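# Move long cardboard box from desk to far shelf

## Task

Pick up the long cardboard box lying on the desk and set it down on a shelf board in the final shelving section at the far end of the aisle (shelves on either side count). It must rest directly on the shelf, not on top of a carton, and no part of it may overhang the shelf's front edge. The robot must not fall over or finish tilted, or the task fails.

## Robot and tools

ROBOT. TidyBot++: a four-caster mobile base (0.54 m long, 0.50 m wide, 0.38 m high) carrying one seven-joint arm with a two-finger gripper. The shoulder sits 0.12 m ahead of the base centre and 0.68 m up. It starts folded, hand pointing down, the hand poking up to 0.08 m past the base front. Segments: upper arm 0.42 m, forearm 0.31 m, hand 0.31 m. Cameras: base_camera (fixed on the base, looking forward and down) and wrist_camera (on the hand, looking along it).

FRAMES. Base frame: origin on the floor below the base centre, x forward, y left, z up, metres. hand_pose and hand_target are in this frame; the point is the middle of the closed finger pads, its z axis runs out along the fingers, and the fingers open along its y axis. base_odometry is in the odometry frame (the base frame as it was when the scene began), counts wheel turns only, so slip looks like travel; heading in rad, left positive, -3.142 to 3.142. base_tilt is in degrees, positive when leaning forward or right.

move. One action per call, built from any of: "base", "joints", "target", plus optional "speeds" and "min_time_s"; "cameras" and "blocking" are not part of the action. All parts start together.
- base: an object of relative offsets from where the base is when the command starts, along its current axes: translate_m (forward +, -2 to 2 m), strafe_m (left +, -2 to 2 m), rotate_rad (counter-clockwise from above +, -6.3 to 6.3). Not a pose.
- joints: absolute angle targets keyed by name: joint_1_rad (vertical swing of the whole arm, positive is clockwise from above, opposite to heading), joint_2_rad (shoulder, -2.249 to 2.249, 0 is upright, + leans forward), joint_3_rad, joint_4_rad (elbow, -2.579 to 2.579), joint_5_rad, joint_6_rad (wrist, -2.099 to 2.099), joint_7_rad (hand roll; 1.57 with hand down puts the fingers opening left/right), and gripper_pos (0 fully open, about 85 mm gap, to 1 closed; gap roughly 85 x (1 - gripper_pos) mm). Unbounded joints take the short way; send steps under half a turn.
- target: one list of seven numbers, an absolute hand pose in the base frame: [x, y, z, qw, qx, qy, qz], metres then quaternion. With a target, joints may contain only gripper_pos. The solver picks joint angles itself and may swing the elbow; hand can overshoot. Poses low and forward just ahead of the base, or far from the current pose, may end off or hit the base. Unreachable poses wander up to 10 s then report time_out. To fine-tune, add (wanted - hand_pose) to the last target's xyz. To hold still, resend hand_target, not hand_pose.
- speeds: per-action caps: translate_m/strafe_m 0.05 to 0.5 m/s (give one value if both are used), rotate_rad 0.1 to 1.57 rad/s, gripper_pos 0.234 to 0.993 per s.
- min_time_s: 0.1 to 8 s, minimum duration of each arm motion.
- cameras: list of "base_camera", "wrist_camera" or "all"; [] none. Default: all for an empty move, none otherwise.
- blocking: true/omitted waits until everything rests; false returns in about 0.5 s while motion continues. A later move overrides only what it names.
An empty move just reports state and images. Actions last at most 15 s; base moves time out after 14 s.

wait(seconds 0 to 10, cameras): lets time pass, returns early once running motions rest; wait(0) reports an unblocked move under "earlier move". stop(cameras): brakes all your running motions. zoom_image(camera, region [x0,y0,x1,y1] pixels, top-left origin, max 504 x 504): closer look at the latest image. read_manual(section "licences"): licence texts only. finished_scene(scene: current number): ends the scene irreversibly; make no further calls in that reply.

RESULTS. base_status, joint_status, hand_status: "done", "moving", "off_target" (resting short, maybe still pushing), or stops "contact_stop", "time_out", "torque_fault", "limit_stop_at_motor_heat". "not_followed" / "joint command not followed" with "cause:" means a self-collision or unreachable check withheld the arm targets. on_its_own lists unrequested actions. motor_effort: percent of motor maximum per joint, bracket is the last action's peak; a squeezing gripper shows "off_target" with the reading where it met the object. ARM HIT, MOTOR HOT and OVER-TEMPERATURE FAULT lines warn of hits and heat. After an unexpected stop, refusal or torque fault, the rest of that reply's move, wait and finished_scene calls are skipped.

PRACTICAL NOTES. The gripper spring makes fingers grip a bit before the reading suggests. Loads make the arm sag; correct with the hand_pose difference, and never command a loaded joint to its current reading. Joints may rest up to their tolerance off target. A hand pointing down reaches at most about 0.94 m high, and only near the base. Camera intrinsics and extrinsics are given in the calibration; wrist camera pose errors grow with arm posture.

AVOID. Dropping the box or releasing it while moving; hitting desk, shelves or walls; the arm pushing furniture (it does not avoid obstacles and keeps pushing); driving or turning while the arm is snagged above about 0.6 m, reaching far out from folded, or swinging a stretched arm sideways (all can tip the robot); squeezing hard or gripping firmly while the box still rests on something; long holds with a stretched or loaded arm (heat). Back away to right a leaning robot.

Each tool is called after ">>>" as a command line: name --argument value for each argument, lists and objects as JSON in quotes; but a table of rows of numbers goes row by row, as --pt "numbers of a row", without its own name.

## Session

>>> move --joints '{"joint_6_rad": 0.35}' --cameras '["base_camera", "wrist_camera"]'

Scene clock: 1.83 s.
move: done
base_odometry: x=+0.000 y=+0.000 heading=+0.000
base_tilt: forward=-0.7 right=+0.6
base_status: not commanded
joint_positions: joint_1_rad=+0.018 joint_2_rad=-0.391 joint_3_rad=+3.171 joint_4_rad=-2.539 joint_5_rad=-0.025 joint_6_rad=+0.293 joint_7_rad=+1.523 gripper_pos=+0.002
joint_status: all done
motor_effort: joint_1_rad=+2(2) joint_2_rad=-4(4) joint_3_rad=+0(1) joint_4_rad=+16(17) joint_5_rad=-1(2) joint_6_rad=+9(9) joint_7_rad=-1(1)
hand_pose: x=+0.5207 y=-0.0205 z=+0.8120 quat_wxyz=(-0.010, +0.798, -0.052, +0.600)
hand_target: x=+0.5251 y=-0.0213 z=+0.8290 quat_wxyz=(-0.009, +0.781, -0.052, +0.622)
hand_status: not commanded
wrist_camera: T_world_to_cam=[[-0.07225, -0.99498, -0.06931, 0.06974], [-0.29601, 0.08775, -0.95115, 0.98121], [0.95245, -0.04821, -0.30086, -0.11516]] pos_world=[0.40517, -0.02227, 0.90346]

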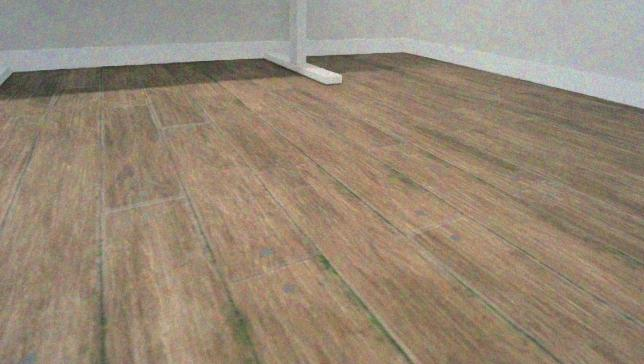

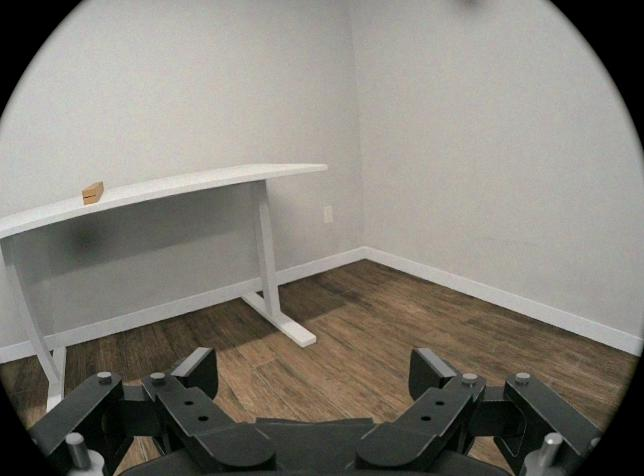

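>>> move --base '{"translate_m": 0.82, "strafe_m": 0.317, "rotate_rad": 0.5}' --joints '{"joint_1_rad": 3.1, "joint_3_rad": 3.12, "joint_5_rad": 0.02, "joint_7_rad": 1.6}' --cameras '["base_camera", "wrist_camera"]'

Scene clock: 6.37 s.
move: done
base_odometry: x=+0.820 y=+0.317 heading=+0.501
base_tilt: forward=-0.7 right=+0.6
base_status: done
joint_positions: joint_1_rad=+3.076 joint_2_rad=-0.391 joint_3_rad=+3.148 joint_4_rad=-2.539 joint_5_rad=-0.019 joint_6_rad=+0.294 joint_7_rad=+1.535 gripper_pos=+0.002
joint_status: all done
motor_effort: joint_1_rad=+1(3) joint_2_rad=-4(5) joint_3_rad=+0(2) joint_4_rad=+16(17) joint_5_rad=-1(2) joint_6_rad=+9(9) joint_7_rad=-1(2)
hand_pose: x=-0.2823 y=-0.0230 z=+0.8121 quat_wxyz=(+0.599, +0.000, -0.800, +0.033)
hand_target: x=-0.2860 y=-0.0297 z=+0.8288 quat_wxyz=(+0.622, +0.048, -0.781, +0.004)
hand_status: not commanded
wrist_camera: T_world_to_cam=[[-0.03834, 0.99829, -0.04416, 0.04431], [0.30197, -0.03056, -0.95283, 0.91126], [-0.95254, -0.04987, -0.30029, 0.1113]] pos_world=[-0.16746, -0.01084, 0.90364]

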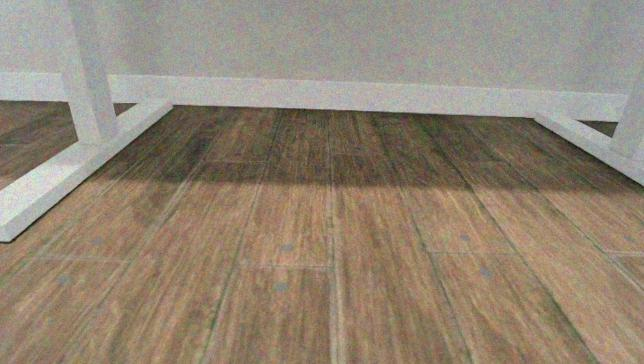

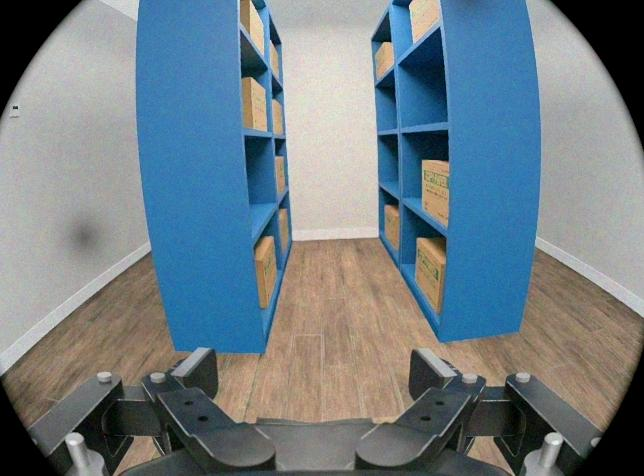

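>>> zoom_image --camera "wrist_camera" --region '[230, 20, 460, 320]'

Scaled by 1.680.

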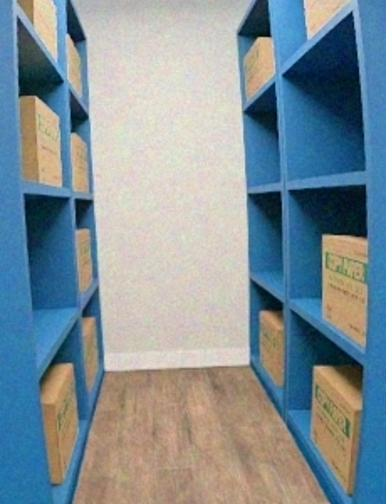

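>>> move --joints '{"joint_1_rad": -0.01, "joint_2_rad": 0.32, "joint_3_rad": 3.13, "joint_4_rad": -0.76, "joint_5_rad": 0.02, "joint_6_rad": -1.65, "joint_7_rad": 1.63}' --cameras '["base_camera", "wrist_camera"]'

Scene clock: 11.20 s.
move: done
base_odometry: x=+0.820 y=+0.317 heading=+0.500
base_tilt: forward=-0.7 right=+0.6
base_status: not commanded
joint_positions: joint_1_rad=+0.009 joint_2_rad=+0.282 joint_3_rad=+3.148 joint_4_rad=-0.805 joint_5_rad=-0.019 joint_6_rad=-1.592 joint_7_rad=+1.565 gripper_pos=+0.002
joint_status: all done
motor_effort: joint_1_rad=+1(4) joint_2_rad=-25(26) joint_3_rad=-1(3) joint_4_rad=+13(18) joint_5_rad=-1(2) joint_6_rad=+4(10) joint_7_rad=+0(2)
hand_pose: x=+0.6535 y=-0.0003 z=+0.9535 quat_wxyz=(-0.007, +0.973, -0.007, +0.229)
hand_target: x=+0.6530 y=+0.0054 z=+0.9442 quat_wxyz=(+0.012, +0.978, +0.036, +0.204)
hand_status: not commanded
wrist_camera: T_world_to_cam=[[-0.00503, -0.99992, -0.0113, 0.00999], [-0.90413, 0.00938, -0.42715, 1.05102], [0.42722, 0.00807, -0.90411, 0.72032]] pos_world=[0.64258, -0.00567, 1.10031]

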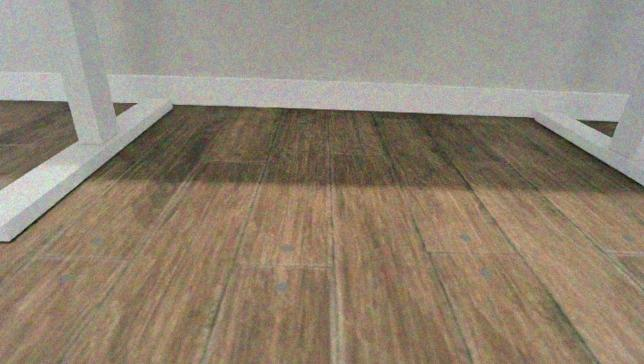

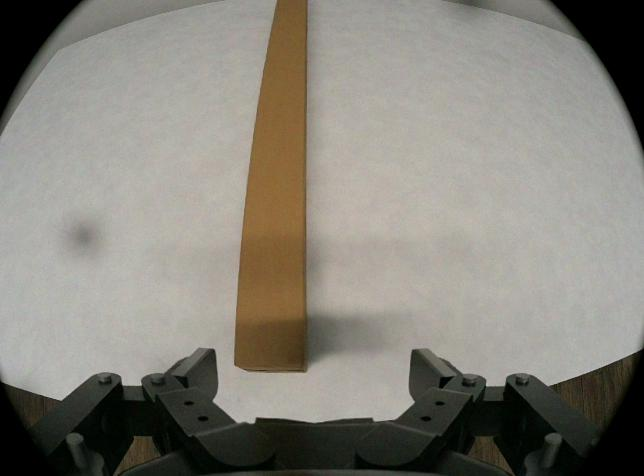

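>>> move --base '{"translate_m": 0.37, "strafe_m": 0.036}' --speeds '{"translate_m": 0.3}' --joints '{"joint_2_rad": 0.48, "joint_4_rad": -0.66, "joint_6_rad": -2.035}' --cameras '["wrist_camera"]'

Scene clock: 13.93 s.
move: done
base_odometry: x=+1.128 y=+0.526 heading=+0.500
base_tilt: forward=-0.7 right=+0.5
base_status: done
joint_positions: joint_1_rad=+0.009 joint_2_rad=+0.466 joint_3_rad=+3.148 joint_4_rad=-0.700 joint_5_rad=-0.019 joint_6_rad=-1.987 joint_7_rad=+1.565 gripper_pos=+0.002
joint_status: all done
motor_effort: joint_1_rad=+1(2) joint_2_rad=-29(33) joint_3_rad=-1(1) joint_4_rad=+13(15) joint_5_rad=-2(2) joint_6_rad=+0(5) joint_7_rad=-1(1)
hand_pose: x=+0.5936 y=+0.0004 z=+0.8703 quat_wxyz=(-0.007, +1.000, -0.006, -0.006)
hand_target: x=+0.5884 y=+0.0043 z=+0.8753 quat_wxyz=(+0.006, +0.999, +0.035, -0.017)
hand_status: not commanded
wrist_camera: T_world_to_cam=[[-0.00417, -0.99992, -0.01176, 0.00937], [-0.99947, 0.00379, 0.03224, 0.6181], [-0.0322, 0.01189, -0.99941, 1.02634]] pos_world=[0.65086, -0.00518, 1.00592]

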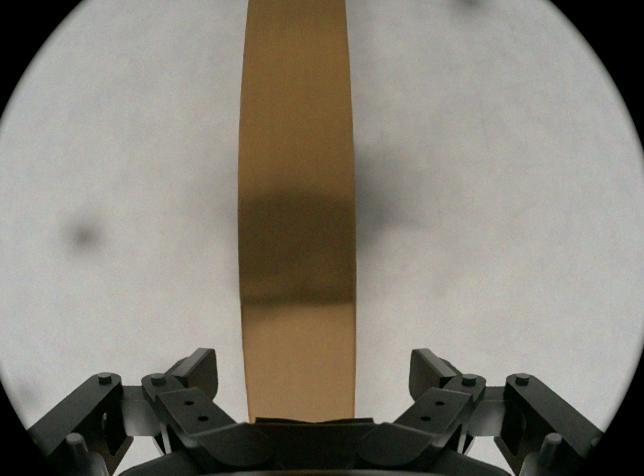

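>>> move --base '{"strafe_m": 0.006}' --joints '{"joint_2_rad": 0.45, "joint_4_rad": -0.92, "joint_6_rad": -1.77}' --min_time_s 1.2 --cameras '["wrist_camera"]'

Scene clock: 15.67 s.
move: done
base_odometry: x=+1.125 y=+0.531 heading=+0.500
base_tilt: forward=-0.7 right=+0.5
base_status: done
joint_positions: joint_1_rad=+0.004 joint_2_rad=+0.458 joint_3_rad=+3.148 joint_4_rad=-0.884 joint_5_rad=-0.018 joint_6_rad=-1.827 joint_7_rad=+1.565 gripper_pos=+0.002
joint_status: all done
motor_effort: joint_1_rad=+2(4) joint_2_rad=-25(30) joint_3_rad=-1(2) joint_4_rad=+12(14) joint_5_rad=-2(2) joint_6_rad=+1(2) joint_7_rad=+0(1)
hand_pose: x=+0.6027 y=+0.0027 z=+0.8191 quat_wxyz=(-0.008, +1.000, -0.005, -0.014)
hand_target: x=+0.6104 y=+0.0046 z=+0.8122 quat_wxyz=(+0.007, +0.999, +0.038, +0.001)
hand_status: not commanded
wrist_camera: T_world_to_cam=[[-0.00221, -0.99992, -0.01241, 0.01052], [-0.99878, 0.00159, 0.04944, 0.61442], [-0.04941, 0.0125, -0.9987, 0.98516]] pos_world=[0.66237, -0.00278, 0.95363]

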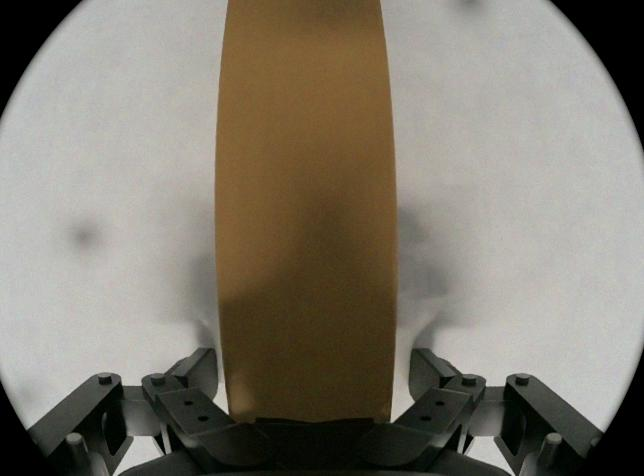

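>>> move --joints '{"joint_2_rad": 0.405, "joint_6_rad": -1.80}' --min_time_s 0.6

>>> move --joints '{"gripper_pos": 0.43}' --speeds '{"gripper_pos": 0.35}' --cameras '["wrist_camera"]'

Scene clock: 16.67 s.
move: done
base_odometry: x=+1.125 y=+0.531 heading=+0.500
base_tilt: forward=-0.7 right=+0.5
base_status: not commanded
joint_positions: joint_1_rad=+0.004 joint_2_rad=+0.444 joint_3_rad=+3.148 joint_4_rad=-0.895 joint_5_rad=-0.018 joint_6_rad=-1.827 joint_7_rad=+1.566 gripper_pos=+0.002
joint_status: all done
motor_effort: joint_1_rad=+2(2) joint_2_rad=-29(30) joint_3_rad=-1(1) joint_4_rad=+13(14) joint_5_rad=-1(2) joint_6_rad=+0(1) joint_7_rad=-1(1)
hand_pose: x=+0.5981 y=+0.0027 z=+0.8228 quat_wxyz=(-0.008, +1.000, -0.005, -0.012)
hand_target: x=+0.5947 y=+0.0044 z=+0.8339 quat_wxyz=(+0.008, +0.999, +0.038, +0.008)
hand_status: not commanded
pictures: none

Scene clock: 18.50 s.
move: done
base_odometry: x=+1.125 y=+0.531 heading=+0.500
base_tilt: forward=-0.7 right=+0.5
base_status: not commanded
joint_positions: joint_1_rad=+0.004 joint_2_rad=+0.431 joint_3_rad=+3.148 joint_4_rad=-0.895 joint_5_rad=-0.017 joint_6_rad=-1.827 joint_7_rad=+1.566 gripper_pos=+0.431
joint_status: all done
motor_effort: joint_1_rad=+0(2) joint_2_rad=-27(29) joint_3_rad=-1(2) joint_4_rad=+13(14) joint_5_rad=-1(3) joint_6_rad=+0(0) joint_7_rad=-1(1)
hand_pose: x=+0.5963 y=+0.0026 z=+0.8289 quat_wxyz=(-0.007, +1.000, -0.005, -0.006)
hand_target: x=+0.5947 y=+0.0044 z=+0.8339 quat_wxyz=(+0.008, +0.999, +0.038, +0.008)
hand_status: not commanded
wrist_camera: T_world_to_cam=[[-0.00138, -0.99993, -0.01176, 0.00937], [-0.99945, 0.00099, 0.03303, 0.62146], [-0.03302, 0.0118, -0.99938, 0.98545]] pos_world=[0.65367, -0.00288, 0.96442]

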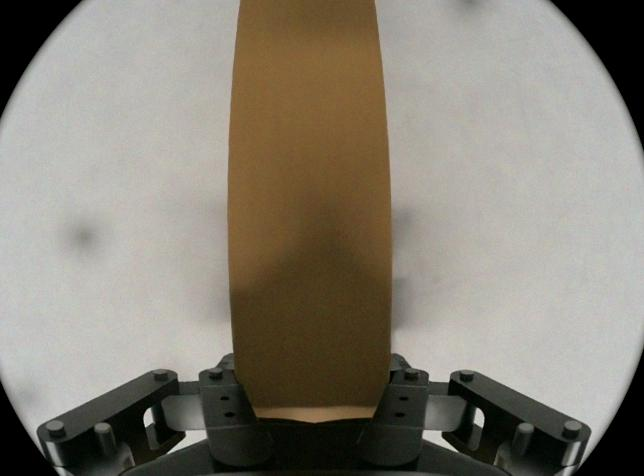

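>>> move --joints '{"gripper_pos": 0.495}' --speeds '{"gripper_pos": 0.234}'

Scene clock: 19.67 s.
move: off_target
base_odometry: x=+1.125 y=+0.531 heading=+0.500
base_tilt: forward=-0.7 right=+0.6
base_status: not commanded
joint_positions: joint_1_rad=+0.004 joint_2_rad=+0.430 joint_3_rad=+3.148 joint_4_rad=-0.895 joint_5_rad=-0.017 joint_6_rad=-1.827 joint_7_rad=+1.567 gripper_pos=+0.477
joint_status: gripper_pos off_target (ended at +0.477, target +0.495)
motor_effort: joint_1_rad=+1(1) joint_2_rad=-26(27) joint_3_rad=-1(2) joint_4_rad=+12(13) joint_5_rad=-2(2) joint_6_rad=-1(1) joint_7_rad=-1(1)
hand_pose: x=+0.5961 y=+0.0025 z=+0.8294 quat_wxyz=(-0.007, +1.000, -0.004, -0.005)
hand_target: x=+0.5947 y=+0.0044 z=+0.8339 quat_wxyz=(+0.008, +0.999, +0.038, +0.008)
hand_status: not commanded
pictures: none

>>> move --joints '{"joint_2_rad": 0.42, "joint_4_rad": -0.71, "joint_6_rad": -1.96}' --min_time_s 1.4

>>> move --base '{"translate_m": -0.5}' --joints '{"joint_7_rad": 3.20}' --min_time_s 2.2 --cameras '["wrist_camera"]'

Scene clock: 22.30 s.
move: done
base_odometry: x=+1.125 y=+0.531 heading=+0.500
base_tilt: forward=-0.7 right=+0.5
base_status: not commanded
joint_positions: joint_1_rad=+0.004 joint_2_rad=+0.430 joint_3_rad=+3.148 joint_4_rad=-0.752 joint_5_rad=-0.017 joint_6_rad=-1.910 joint_7_rad=+1.567 gripper_pos=+0.477
joint_status: all done
motor_effort: joint_1_rad=+1(2) joint_2_rad=-28(30) joint_3_rad=-1(2) joint_4_rad=+14(15) joint_5_rad=-1(2) joint_6_rad=+1(1) joint_7_rad=-1(1)
hand_pose: x=+0.6008 y=+0.0025 z=+0.8724 quat_wxyz=(-0.007, +1.000, -0.003, +0.025)
hand_target: x=+0.5908 y=+0.0043 z=+0.8893 quat_wxyz=(+0.007, +0.999, +0.036, +0.026)
hand_status: not commanded
pictures: none

Scene clock: 25.17 s.
move: done
base_odometry: x=+0.686 y=+0.292 heading=+0.500
base_tilt: forward=-0.7 right=+0.6
base_status: done
joint_positions: joint_1_rad=+0.003 joint_2_rad=+0.425 joint_3_rad=+3.148 joint_4_rad=-0.751 joint_5_rad=-0.017 joint_6_rad=-1.918 joint_7_rad=+3.135 gripper_pos=+0.477
joint_status: all done
motor_effort: joint_1_rad=+1(3) joint_2_rad=-28(33) joint_3_rad=-1(2) joint_4_rad=+13(14) joint_5_rad=-1(2) joint_6_rad=+1(2) joint_7_rad=-1(2)
hand_pose: x=+0.5975 y=+0.0029 z=+0.8753 quat_wxyz=(+0.012, +0.710, +0.704, +0.022)
hand_target: x=+0.5908 y=+0.0043 z=+0.8893 quat_wxyz=(+0.023, +0.681, +0.731, +0.013)
hand_status: not commanded
wrist_camera: T_world_to_cam=[[0.99872, -0.00063, 0.05062, -0.6448], [-0.00103, -0.99997, 0.00798, 0.0495], [0.05061, -0.00802, -0.99869, 0.98137]] pos_world=[0.59435, 0.05696, 1.01232]

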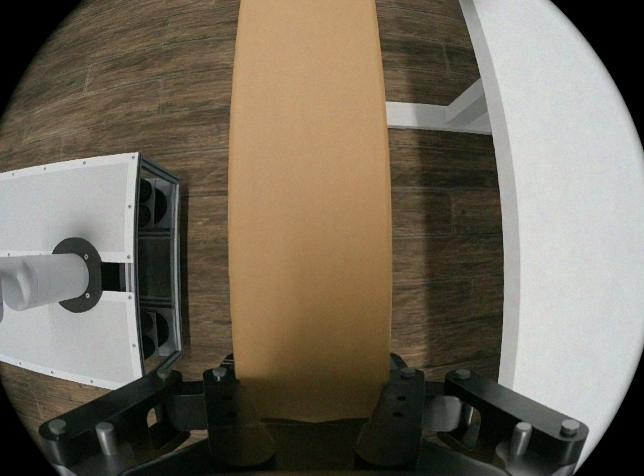

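>>> move --base '{"translate_m": -0.8, "strafe_m": -0.014, "rotate_rad": 1.59}' --joints '{"joint_2_rad": -0.15, "joint_4_rad": -1.83, "joint_6_rad": -1.41}' --min_time_s 2.4 --cameras '["wrist_camera", "base_camera"]'

Scene clock: 28.43 s.
move: done
base_odometry: x=-0.010 y=-0.104 heading=+2.090
base_tilt: forward=-0.7 right=+0.5
base_status: done
joint_positions: joint_1_rad=-0.004 joint_2_rad=-0.123 joint_3_rad=+3.144 joint_4_rad=-1.806 joint_5_rad=-0.015 joint_6_rad=-1.461 joint_7_rad=+3.136 gripper_pos=+0.477
joint_status: all done
motor_effort: joint_1_rad=+1(4) joint_2_rad=-11(34) joint_3_rad=+0(3) joint_4_rad=+14(15) joint_5_rad=-1(3) joint_6_rad=+0(2) joint_7_rad=-1(1)
hand_pose: x=+0.3791 y=+0.0064 z=+0.7531 quat_wxyz=(-0.006, +0.709, +0.705, +0.005)
hand_target: x=+0.3846 y=+0.0010 z=+0.7527 quat_wxyz=(+0.026, +0.677, +0.735, +0.010)
hand_status: not commanded
pictures: base_camera, wrist_camera
wrist_camera: T_world_to_cam=[[1, 0.00217, 0.00107, -0.38376], [0.00216, -0.99998, 0.00585, 0.05414], [0.00108, -0.00584, -0.99998, 0.89007]] pos_world=[0.38268, 0.06017, 0.89014]

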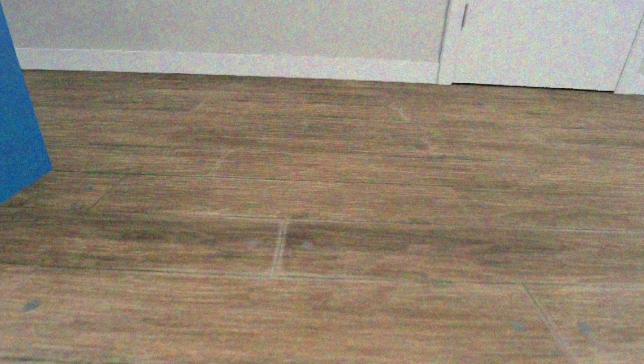

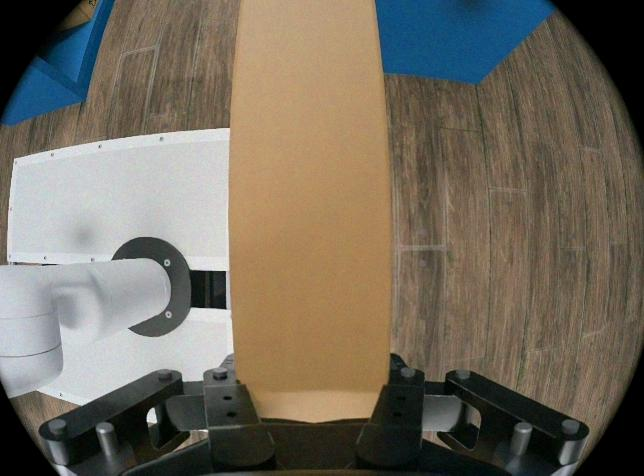

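>>> move --base '{"translate_m": -0.05, "strafe_m": 0.6}' --cameras '["wrist_camera", "base_camera"]'

Scene clock: 31.17 s.
move: done
base_odometry: x=-0.506 y=-0.445 heading=+2.090
base_tilt: forward=-0.7 right=+0.6
base_status: done
joint_positions: joint_1_rad=-0.005 joint_2_rad=-0.124 joint_3_rad=+3.141 joint_4_rad=-1.806 joint_5_rad=-0.013 joint_6_rad=-1.459 joint_7_rad=+3.136 gripper_pos=+0.477
joint_status: not commanded
motor_effort: joint_1_rad=+1(3) joint_2_rad=-11(12) joint_3_rad=-1(3) joint_4_rad=+14(15) joint_5_rad=-1(3) joint_6_rad=+0(0) joint_7_rad=-1(1)
hand_pose: x=+0.3795 y=+0.0070 z=+0.7531 quat_wxyz=(-0.005, +0.708, +0.707, +0.005)
hand_target: x=+0.3846 y=+0.0010 z=+0.7527 quat_wxyz=(+0.026, +0.677, +0.735, +0.010)
hand_status: not commanded
pictures: base_camera, wrist_camera
wrist_camera: T_world_to_cam=[[0.99997, 0.0068, 0.00291, -0.38557], [0.00677, -0.99994, 0.0083, 0.05101], [0.00296, -0.00828, -0.99996, 0.88939]] pos_world=[0.38258, 0.06099, 0.89005]

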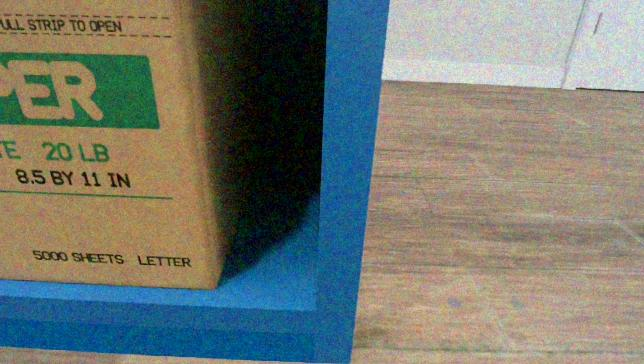

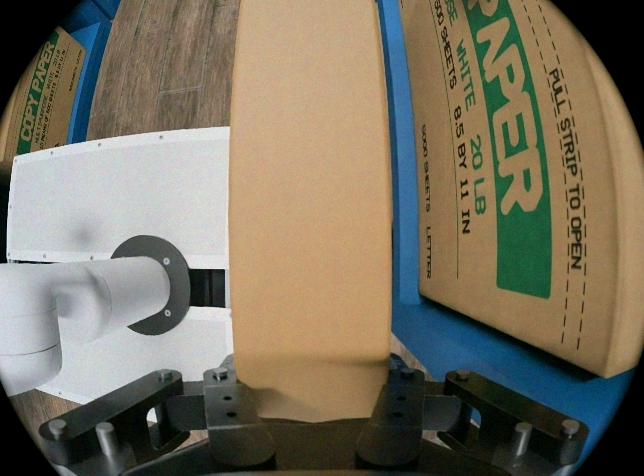

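>>> move --base '{"strafe_m": 1.32}' --joints '{"joint_2_rad": -0.29, "joint_4_rad": -2.45, "joint_6_rad": -0.50}' --min_time_s 4.0 --cameras '["wrist_camera", "base_camera"]'

Scene clock: 36.27 s.
move: done
base_odometry: x=-1.652 y=-1.100 heading=+2.090
base_tilt: forward=-0.7 right=+0.5
base_status: done
joint_positions: joint_1_rad=-0.005 joint_2_rad=-0.263 joint_3_rad=+3.141 joint_4_rad=-2.428 joint_5_rad=-0.012 joint_6_rad=-0.556 joint_7_rad=+3.136 gripper_pos=+0.477
joint_status: all done
motor_effort: joint_1_rad=+1(2) joint_2_rad=-6(12) joint_3_rad=+0(3) joint_4_rad=+13(16) joint_5_rad=-1(3) joint_6_rad=+4(5) joint_7_rad=-1(1)
hand_pose: x=+0.3972 y=+0.0049 z=+0.6281 quat_wxyz=(+0.144, +0.694, +0.689, +0.151)
hand_target: x=+0.4041 y=+0.0042 z=+0.6344 quat_wxyz=(+0.178, +0.653, +0.719, +0.159)
hand_status: not commanded
pictures: base_camera, wrist_camera
wrist_camera: T_world_to_cam=[[0.9115, -0.00167, 0.4113, -0.62417], [-0.00683, -0.99991, 0.01108, 0.05355], [0.41125, -0.01291, -0.91143, 0.54657]] pos_world=[0.34452, 0.05956, 0.75429]

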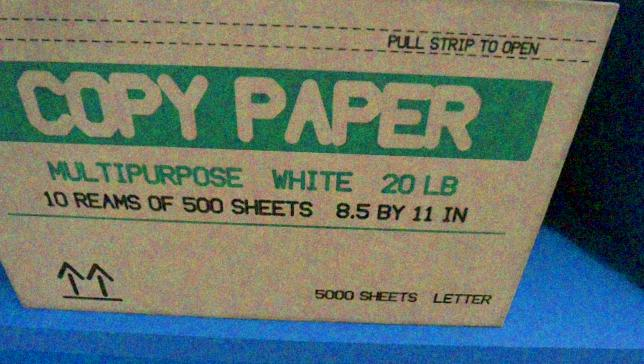

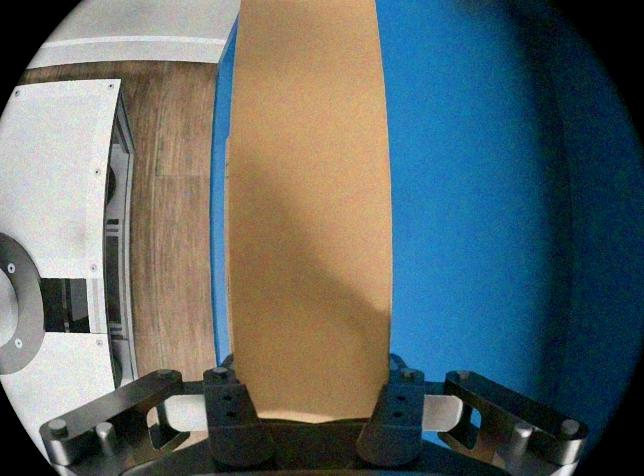

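>>> zoom_image --camera "base_camera" --region '[0, 220, 400, 364]'

>>> zoom_image --camera "wrist_camera" --region '[130, 0, 410, 420]'

Scaled by 1.260.

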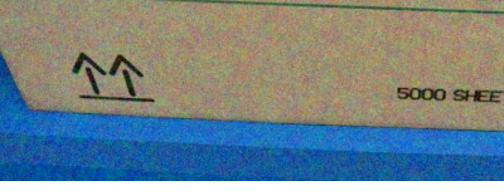

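Scaled by 1.200.

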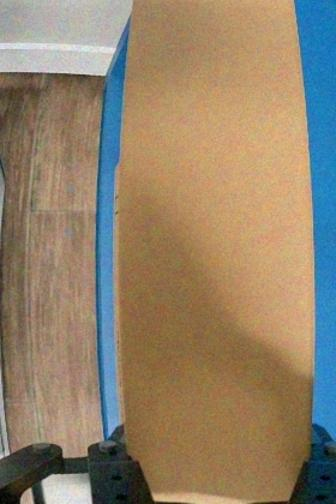

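>>> move --base '{"translate_m": 0.022}' --speeds '{"translate_m": 0.15}' --joints '{"joint_2_rad": 0.128, "joint_4_rad": -2.17, "joint_6_rad": -0.47}' --min_time_s 2.2 --cameras '["wrist_camera"]'

Scene clock: 39.97 s.
move: done
base_odometry: x=-1.664 y=-1.081 heading=+2.090
base_tilt: forward=-0.7 right=+0.5
base_status: done
joint_positions: joint_1_rad=-0.005 joint_2_rad=+0.105 joint_3_rad=+3.141 joint_4_rad=-2.210 joint_5_rad=-0.012 joint_6_rad=-0.522 joint_7_rad=+3.136 gripper_pos=+0.477
joint_status: all done
motor_effort: joint_1_rad=+1(2) joint_2_rad=-16(17) joint_3_rad=-1(1) joint_4_rad=+12(14) joint_5_rad=-1(2) joint_6_rad=+3(5) joint_7_rad=+0(1)
hand_pose: x=+0.4874 y=+0.0054 z=+0.5902 quat_wxyz=(+0.104, +0.702, +0.696, +0.110)
hand_target: x=+0.5210 y=+0.0073 z=+0.6004 quat_wxyz=(+0.137, +0.661, +0.727, +0.125)
hand_status: not commanded
wrist_camera: T_world_to_cam=[[0.95335, -0.00182, 0.30186, -0.64663], [-0.00582, -0.99991, 0.01233, 0.05387], [0.30181, -0.01351, -0.95327, 0.55292]] pos_world=[0.4499, 0.06016, 0.72161]

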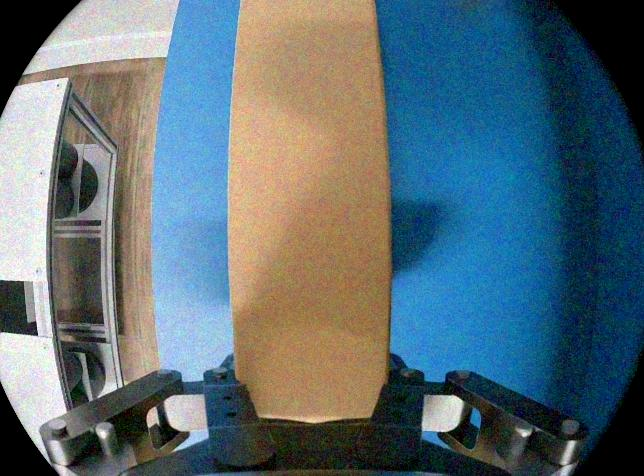

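>>> move --joints '{"joint_2_rad": 0.195}' --min_time_s 1.0

>>> move --joints '{"joint_2_rad": 0.222}' --min_time_s 0.8

>>> move --joints '{"joint_2_rad": 0.236}' --min_time_s 0.6 --cameras '["wrist_camera"]'

Scene clock: 41.50 s.
move: done
base_odometry: x=-1.664 y=-1.081 heading=+2.090
base_tilt: forward=-0.7 right=+0.5
base_status: not commanded
joint_positions: joint_1_rad=-0.005 joint_2_rad=+0.167 joint_3_rad=+3.141 joint_4_rad=-2.210 joint_5_rad=-0.012 joint_6_rad=-0.522 joint_7_rad=+3.136 gripper_pos=+0.477
joint_status: all done
motor_effort: joint_1_rad=+2(2) joint_2_rad=-17(18) joint_3_rad=-1(1) joint_4_rad=+12(12) joint_5_rad=-1(2) joint_6_rad=+2(3) joint_7_rad=+0(1)
hand_pose: x=+0.4810 y=+0.0053 z=+0.5674 quat_wxyz=(+0.082, +0.705, +0.699, +0.088)
hand_target: x=+0.5146 y=+0.0072 z=+0.5736 quat_wxyz=(+0.113, +0.665, +0.731, +0.103)
hand_status: not commanded
pictures: none

Scene clock: 42.60 s.
move: done
base_odometry: x=-1.664 y=-1.081 heading=+2.090
base_tilt: forward=-0.7 right=+0.6
base_status: not commanded
joint_positions: joint_1_rad=-0.005 joint_2_rad=+0.193 joint_3_rad=+3.141 joint_4_rad=-2.210 joint_5_rad=-0.012 joint_6_rad=-0.522 joint_7_rad=+3.136 gripper_pos=+0.477
joint_status: all done
motor_effort: joint_1_rad=+1(2) joint_2_rad=-18(19) joint_3_rad=-1(1) joint_4_rad=+11(11) joint_5_rad=-2(2) joint_6_rad=+2(3) joint_7_rad=-1(1)
hand_pose: x=+0.4781 y=+0.0053 z=+0.5583 quat_wxyz=(+0.073, +0.706, +0.700, +0.079)
hand_target: x=+0.5116 y=+0.0072 z=+0.5630 quat_wxyz=(+0.103, +0.666, +0.733, +0.093)
hand_status: not commanded
pictures: none

Scene clock: 43.47 s.
move: done
base_odometry: x=-1.664 y=-1.081 heading=+2.090
base_tilt: forward=-0.7 right=+0.6
base_status: not commanded
joint_positions: joint_1_rad=-0.005 joint_2_rad=+0.201 joint_3_rad=+3.141 joint_4_rad=-2.208 joint_5_rad=-0.012 joint_6_rad=-0.521 joint_7_rad=+3.137 gripper_pos=+0.477
joint_status: all done
motor_effort: joint_1_rad=+1(2) joint_2_rad=-17(18) joint_3_rad=-1(1) joint_4_rad=+10(11) joint_5_rad=-1(2) joint_6_rad=+3(3) joint_7_rad=-1(1)
hand_pose: x=+0.4784 y=+0.0053 z=+0.5558 quat_wxyz=(+0.072, +0.706, +0.700, +0.077)
hand_target: x=+0.5099 y=+0.0072 z=+0.5575 quat_wxyz=(+0.098, +0.666, +0.734, +0.089)
hand_status: not commanded
wrist_camera: T_world_to_cam=[[0.97731, -0.00048, 0.21183, -0.58901], [-0.00344, -0.9999, 0.0136, 0.05233], [0.2118, -0.01402, -0.97721, 0.57934]] pos_world=[0.45312, 0.06017, 0.6902]

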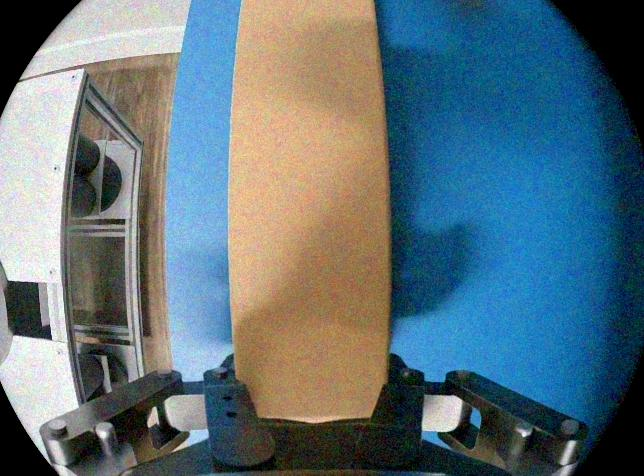

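>>> move --joints '{"joint_2_rad": 0.250}' --min_time_s 0.6

>>> move --joints '{"gripper_pos": 0.3}' --speeds '{"gripper_pos": 0.234}'

>>> move --joints '{"gripper_pos": 0.0}' --speeds '{"gripper_pos": 0.6}' --cameras '["wrist_camera"]'

Scene clock: 44.43 s.
move: done
base_odometry: x=-1.664 y=-1.081 heading=+2.090
base_tilt: forward=-0.7 right=+0.5
base_status: not commanded
joint_positions: joint_1_rad=-0.005 joint_2_rad=+0.202 joint_3_rad=+3.141 joint_4_rad=-2.208 joint_5_rad=-0.012 joint_6_rad=-0.521 joint_7_rad=+3.137 gripper_pos=+0.477
joint_status: all done
motor_effort: joint_1_rad=+1(2) joint_2_rad=-15(18) joint_3_rad=-1(1) joint_4_rad=+9(11) joint_5_rad=-1(2) joint_6_rad=+4(4) joint_7_rad=-1(1)
hand_pose: x=+0.4785 y=+0.0053 z=+0.5557 quat_wxyz=(+0.071, +0.706, +0.700, +0.077)
hand_target: x=+0.5081 y=+0.0072 z=+0.5520 quat_wxyz=(+0.093, +0.667, +0.734, +0.084)
hand_status: not commanded
pictures: none

Scene clock: 45.77 s.
move: done
base_odometry: x=-1.664 y=-1.081 heading=+2.090
base_tilt: forward=-0.7 right=+0.6
base_status: not commanded
joint_positions: joint_1_rad=-0.005 joint_2_rad=+0.213 joint_3_rad=+3.141 joint_4_rad=-2.199 joint_5_rad=-0.012 joint_6_rad=-0.513 joint_7_rad=+3.137 gripper_pos=+0.301
joint_status: all done
motor_effort: joint_1_rad=+0(2) joint_2_rad=-17(17) joint_3_rad=-1(2) joint_4_rad=+9(10) joint_5_rad=-1(2) joint_6_rad=+1(4) joint_7_rad=-1(1)
hand_pose: x=+0.4843 y=+0.0053 z=+0.5548 quat_wxyz=(+0.074, +0.706, +0.700, +0.079)
hand_target: x=+0.5081 y=+0.0072 z=+0.5520 quat_wxyz=(+0.093, +0.667, +0.734, +0.084)
hand_status: not commanded
pictures: none

Scene clock: 46.90 s.
move: done
base_odometry: x=-1.664 y=-1.081 heading=+2.090
base_tilt: forward=-0.7 right=+0.6
base_status: not commanded
joint_positions: joint_1_rad=-0.005 joint_2_rad=+0.218 joint_3_rad=+3.141 joint_4_rad=-2.199 joint_5_rad=-0.012 joint_6_rad=-0.513 joint_7_rad=+3.137 gripper_pos=+0.002
joint_status: all done
motor_effort: joint_1_rad=+0(2) joint_2_rad=-18(18) joint_3_rad=-1(1) joint_4_rad=+10(11) joint_5_rad=-1(2) joint_6_rad=+2(2) joint_7_rad=-1(1)
hand_pose: x=+0.4836 y=+0.0053 z=+0.5527 quat_wxyz=(+0.072, +0.706, +0.700, +0.077)
hand_target: x=+0.5081 y=+0.0072 z=+0.5520 quat_wxyz=(+0.093, +0.667, +0.734, +0.084)
hand_status: not commanded
wrist_camera: T_world_to_cam=[[0.9772, -0.00055, 0.21232, -0.5937], [-0.00351, -0.9999, 0.01359, 0.05243], [0.2123, -0.01402, -0.97711, 0.57481]] pos_world=[0.45832, 0.06016, 0.687]

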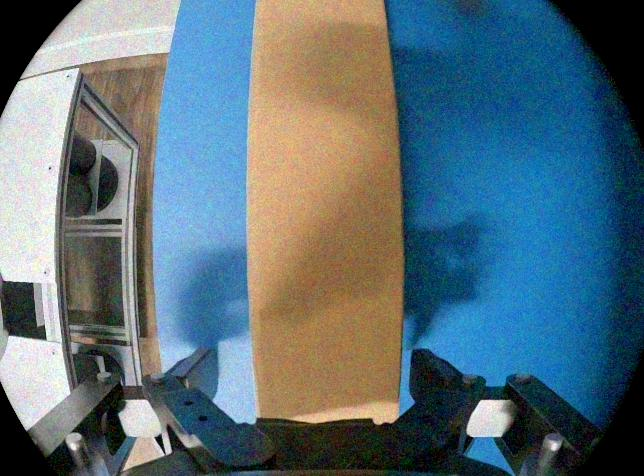

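>>> zoom_image --camera "wrist_camera" --region '[170, 180, 490, 476]'

Scaled by 1.575.

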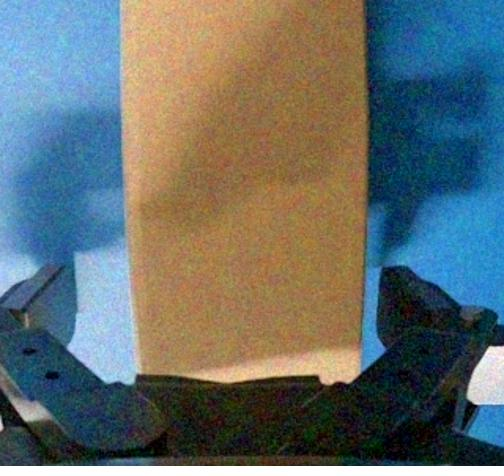

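>>> move --joints '{"joint_6_rad": -0.27}' --min_time_s 0.7 --base '{"translate_m": -0.048}' --speeds '{"translate_m": 0.1}' --cameras '["wrist_camera"]'

Scene clock: 49.07 s.
move: done
base_odometry: x=-1.640 y=-1.123 heading=+2.090
base_tilt: forward=-0.7 right=+0.5
base_status: done
joint_positions: joint_1_rad=-0.005 joint_2_rad=+0.226 joint_3_rad=+3.141 joint_4_rad=-2.199 joint_5_rad=-0.012 joint_6_rad=-0.324 joint_7_rad=+3.137 gripper_pos=+0.002
joint_status: all done
motor_effort: joint_1_rad=+0(2) joint_2_rad=-19(20) joint_3_rad=-1(2) joint_4_rad=+11(12) joint_5_rad=-1(2) joint_6_rad=+4(4) joint_7_rad=+0(1)
hand_pose: x=+0.5389 y=+0.0051 z=+0.5675 quat_wxyz=(+0.135, +0.696, +0.690, +0.141)
hand_target: x=+0.5664 y=+0.0095 z=+0.5734 quat_wxyz=(+0.164, +0.655, +0.722, +0.153)
hand_status: not commanded
wrist_camera: T_world_to_cam=[[0.92268, -0.00176, 0.38556, -0.71984], [-0.00741, -0.99989, 0.01317, 0.05443], [0.38549, -0.01501, -0.92259, 0.45326]] pos_world=[0.48986, 0.05996, 0.695]

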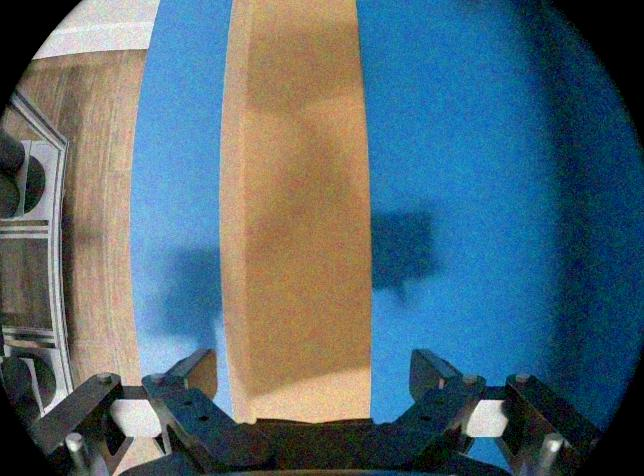

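>>> move --joints '{"joint_6_rad": -0.09}' --min_time_s 0.8 --base '{"translate_m": -0.064}' --speeds '{"translate_m": 0.13}' --cameras '["wrist_camera"]'

Scene clock: 50.23 s.
move: done
base_odometry: x=-1.608 y=-1.179 heading=+2.090
base_tilt: forward=-0.7 right=+0.6
base_status: done
joint_positions: joint_1_rad=-0.005 joint_2_rad=+0.229 joint_3_rad=+3.141 joint_4_rad=-2.198 joint_5_rad=-0.012 joint_6_rad=-0.148 joint_7_rad=+3.137 gripper_pos=+0.002
joint_status: all done
motor_effort: joint_1_rad=+0(2) joint_2_rad=-20(22) joint_3_rad=-1(2) joint_4_rad=+12(13) joint_5_rad=-1(2) joint_6_rad=+5(7) joint_7_rad=-1(1)
hand_pose: x=+0.5876 y=+0.0047 z=+0.5914 quat_wxyz=(+0.195, +0.682, +0.676, +0.200)
hand_target: x=+0.6143 y=+0.0115 z=+0.6023 quat_wxyz=(+0.225, +0.638, +0.704, +0.214)
hand_status: not commanded
wrist_camera: T_world_to_cam=[[0.84227, -0.00272, 0.53905, -0.81749], [-0.01097, -0.99987, 0.0121, 0.05696], [0.53894, -0.0161, -0.84219, 0.31887]] pos_world=[0.51732, 0.05986, 0.70852]

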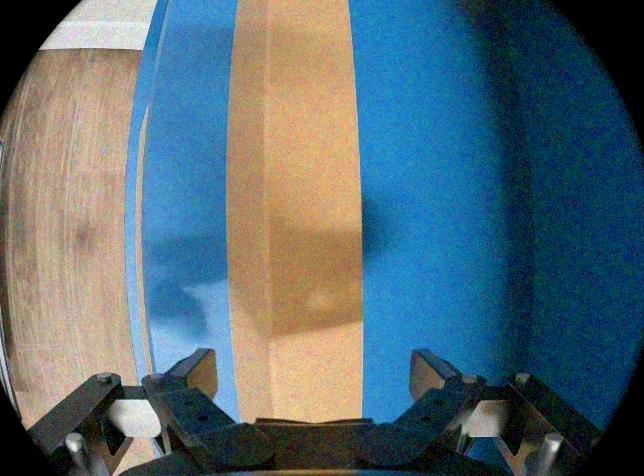

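>>> move --joints '{"joint_2_rad": -0.33, "joint_4_rad": -2.45, "joint_6_rad": 0.12}' --min_time_s 1.3 --cameras '["wrist_camera"]'

Scene clock: 52.10 s.
move: done
base_odometry: x=-1.608 y=-1.179 heading=+2.090
base_tilt: forward=-0.7 right=+0.6
base_status: not commanded
joint_positions: joint_1_rad=-0.005 joint_2_rad=-0.310 joint_3_rad=+3.141 joint_4_rad=-2.424 joint_5_rad=-0.012 joint_6_rad=+0.059 joint_7_rad=+3.137 gripper_pos=+0.002
joint_status: all done
motor_effort: joint_1_rad=+1(2) joint_2_rad=-7(22) joint_3_rad=+0(1) joint_4_rad=+16(17) joint_5_rad=-1(2) joint_6_rad=+8(9) joint_7_rad=-1(1)
hand_pose: x=+0.5355 y=+0.0037 z=+0.7755 quat_wxyz=(+0.362, +0.608, +0.602, +0.369)
hand_target: x=+0.5336 y=+0.0112 z=+0.7862 quat_wxyz=(+0.393, +0.564, +0.625, +0.371)
hand_status: not commanded
wrist_camera: T_world_to_cam=[[0.4624, -0.00478, 0.88666, -0.93892], [-0.01701, -0.99985, 0.00348, 0.063], [0.88651, -0.01669, -0.46241, 0.0213]] pos_world=[0.41634, 0.05885, 0.84213]

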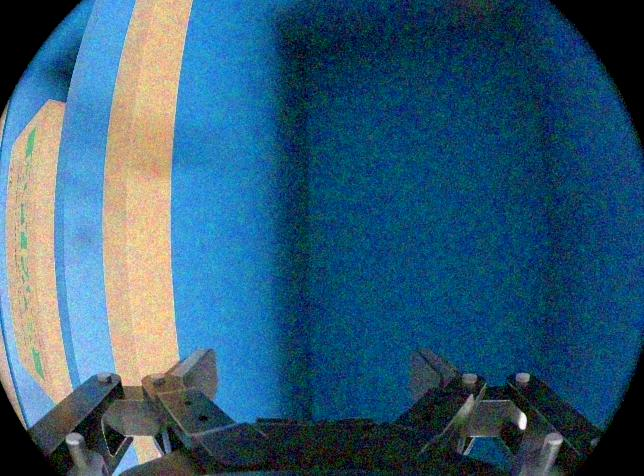

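>>> finished_scene --scene 2

The scene is finished: the task was done.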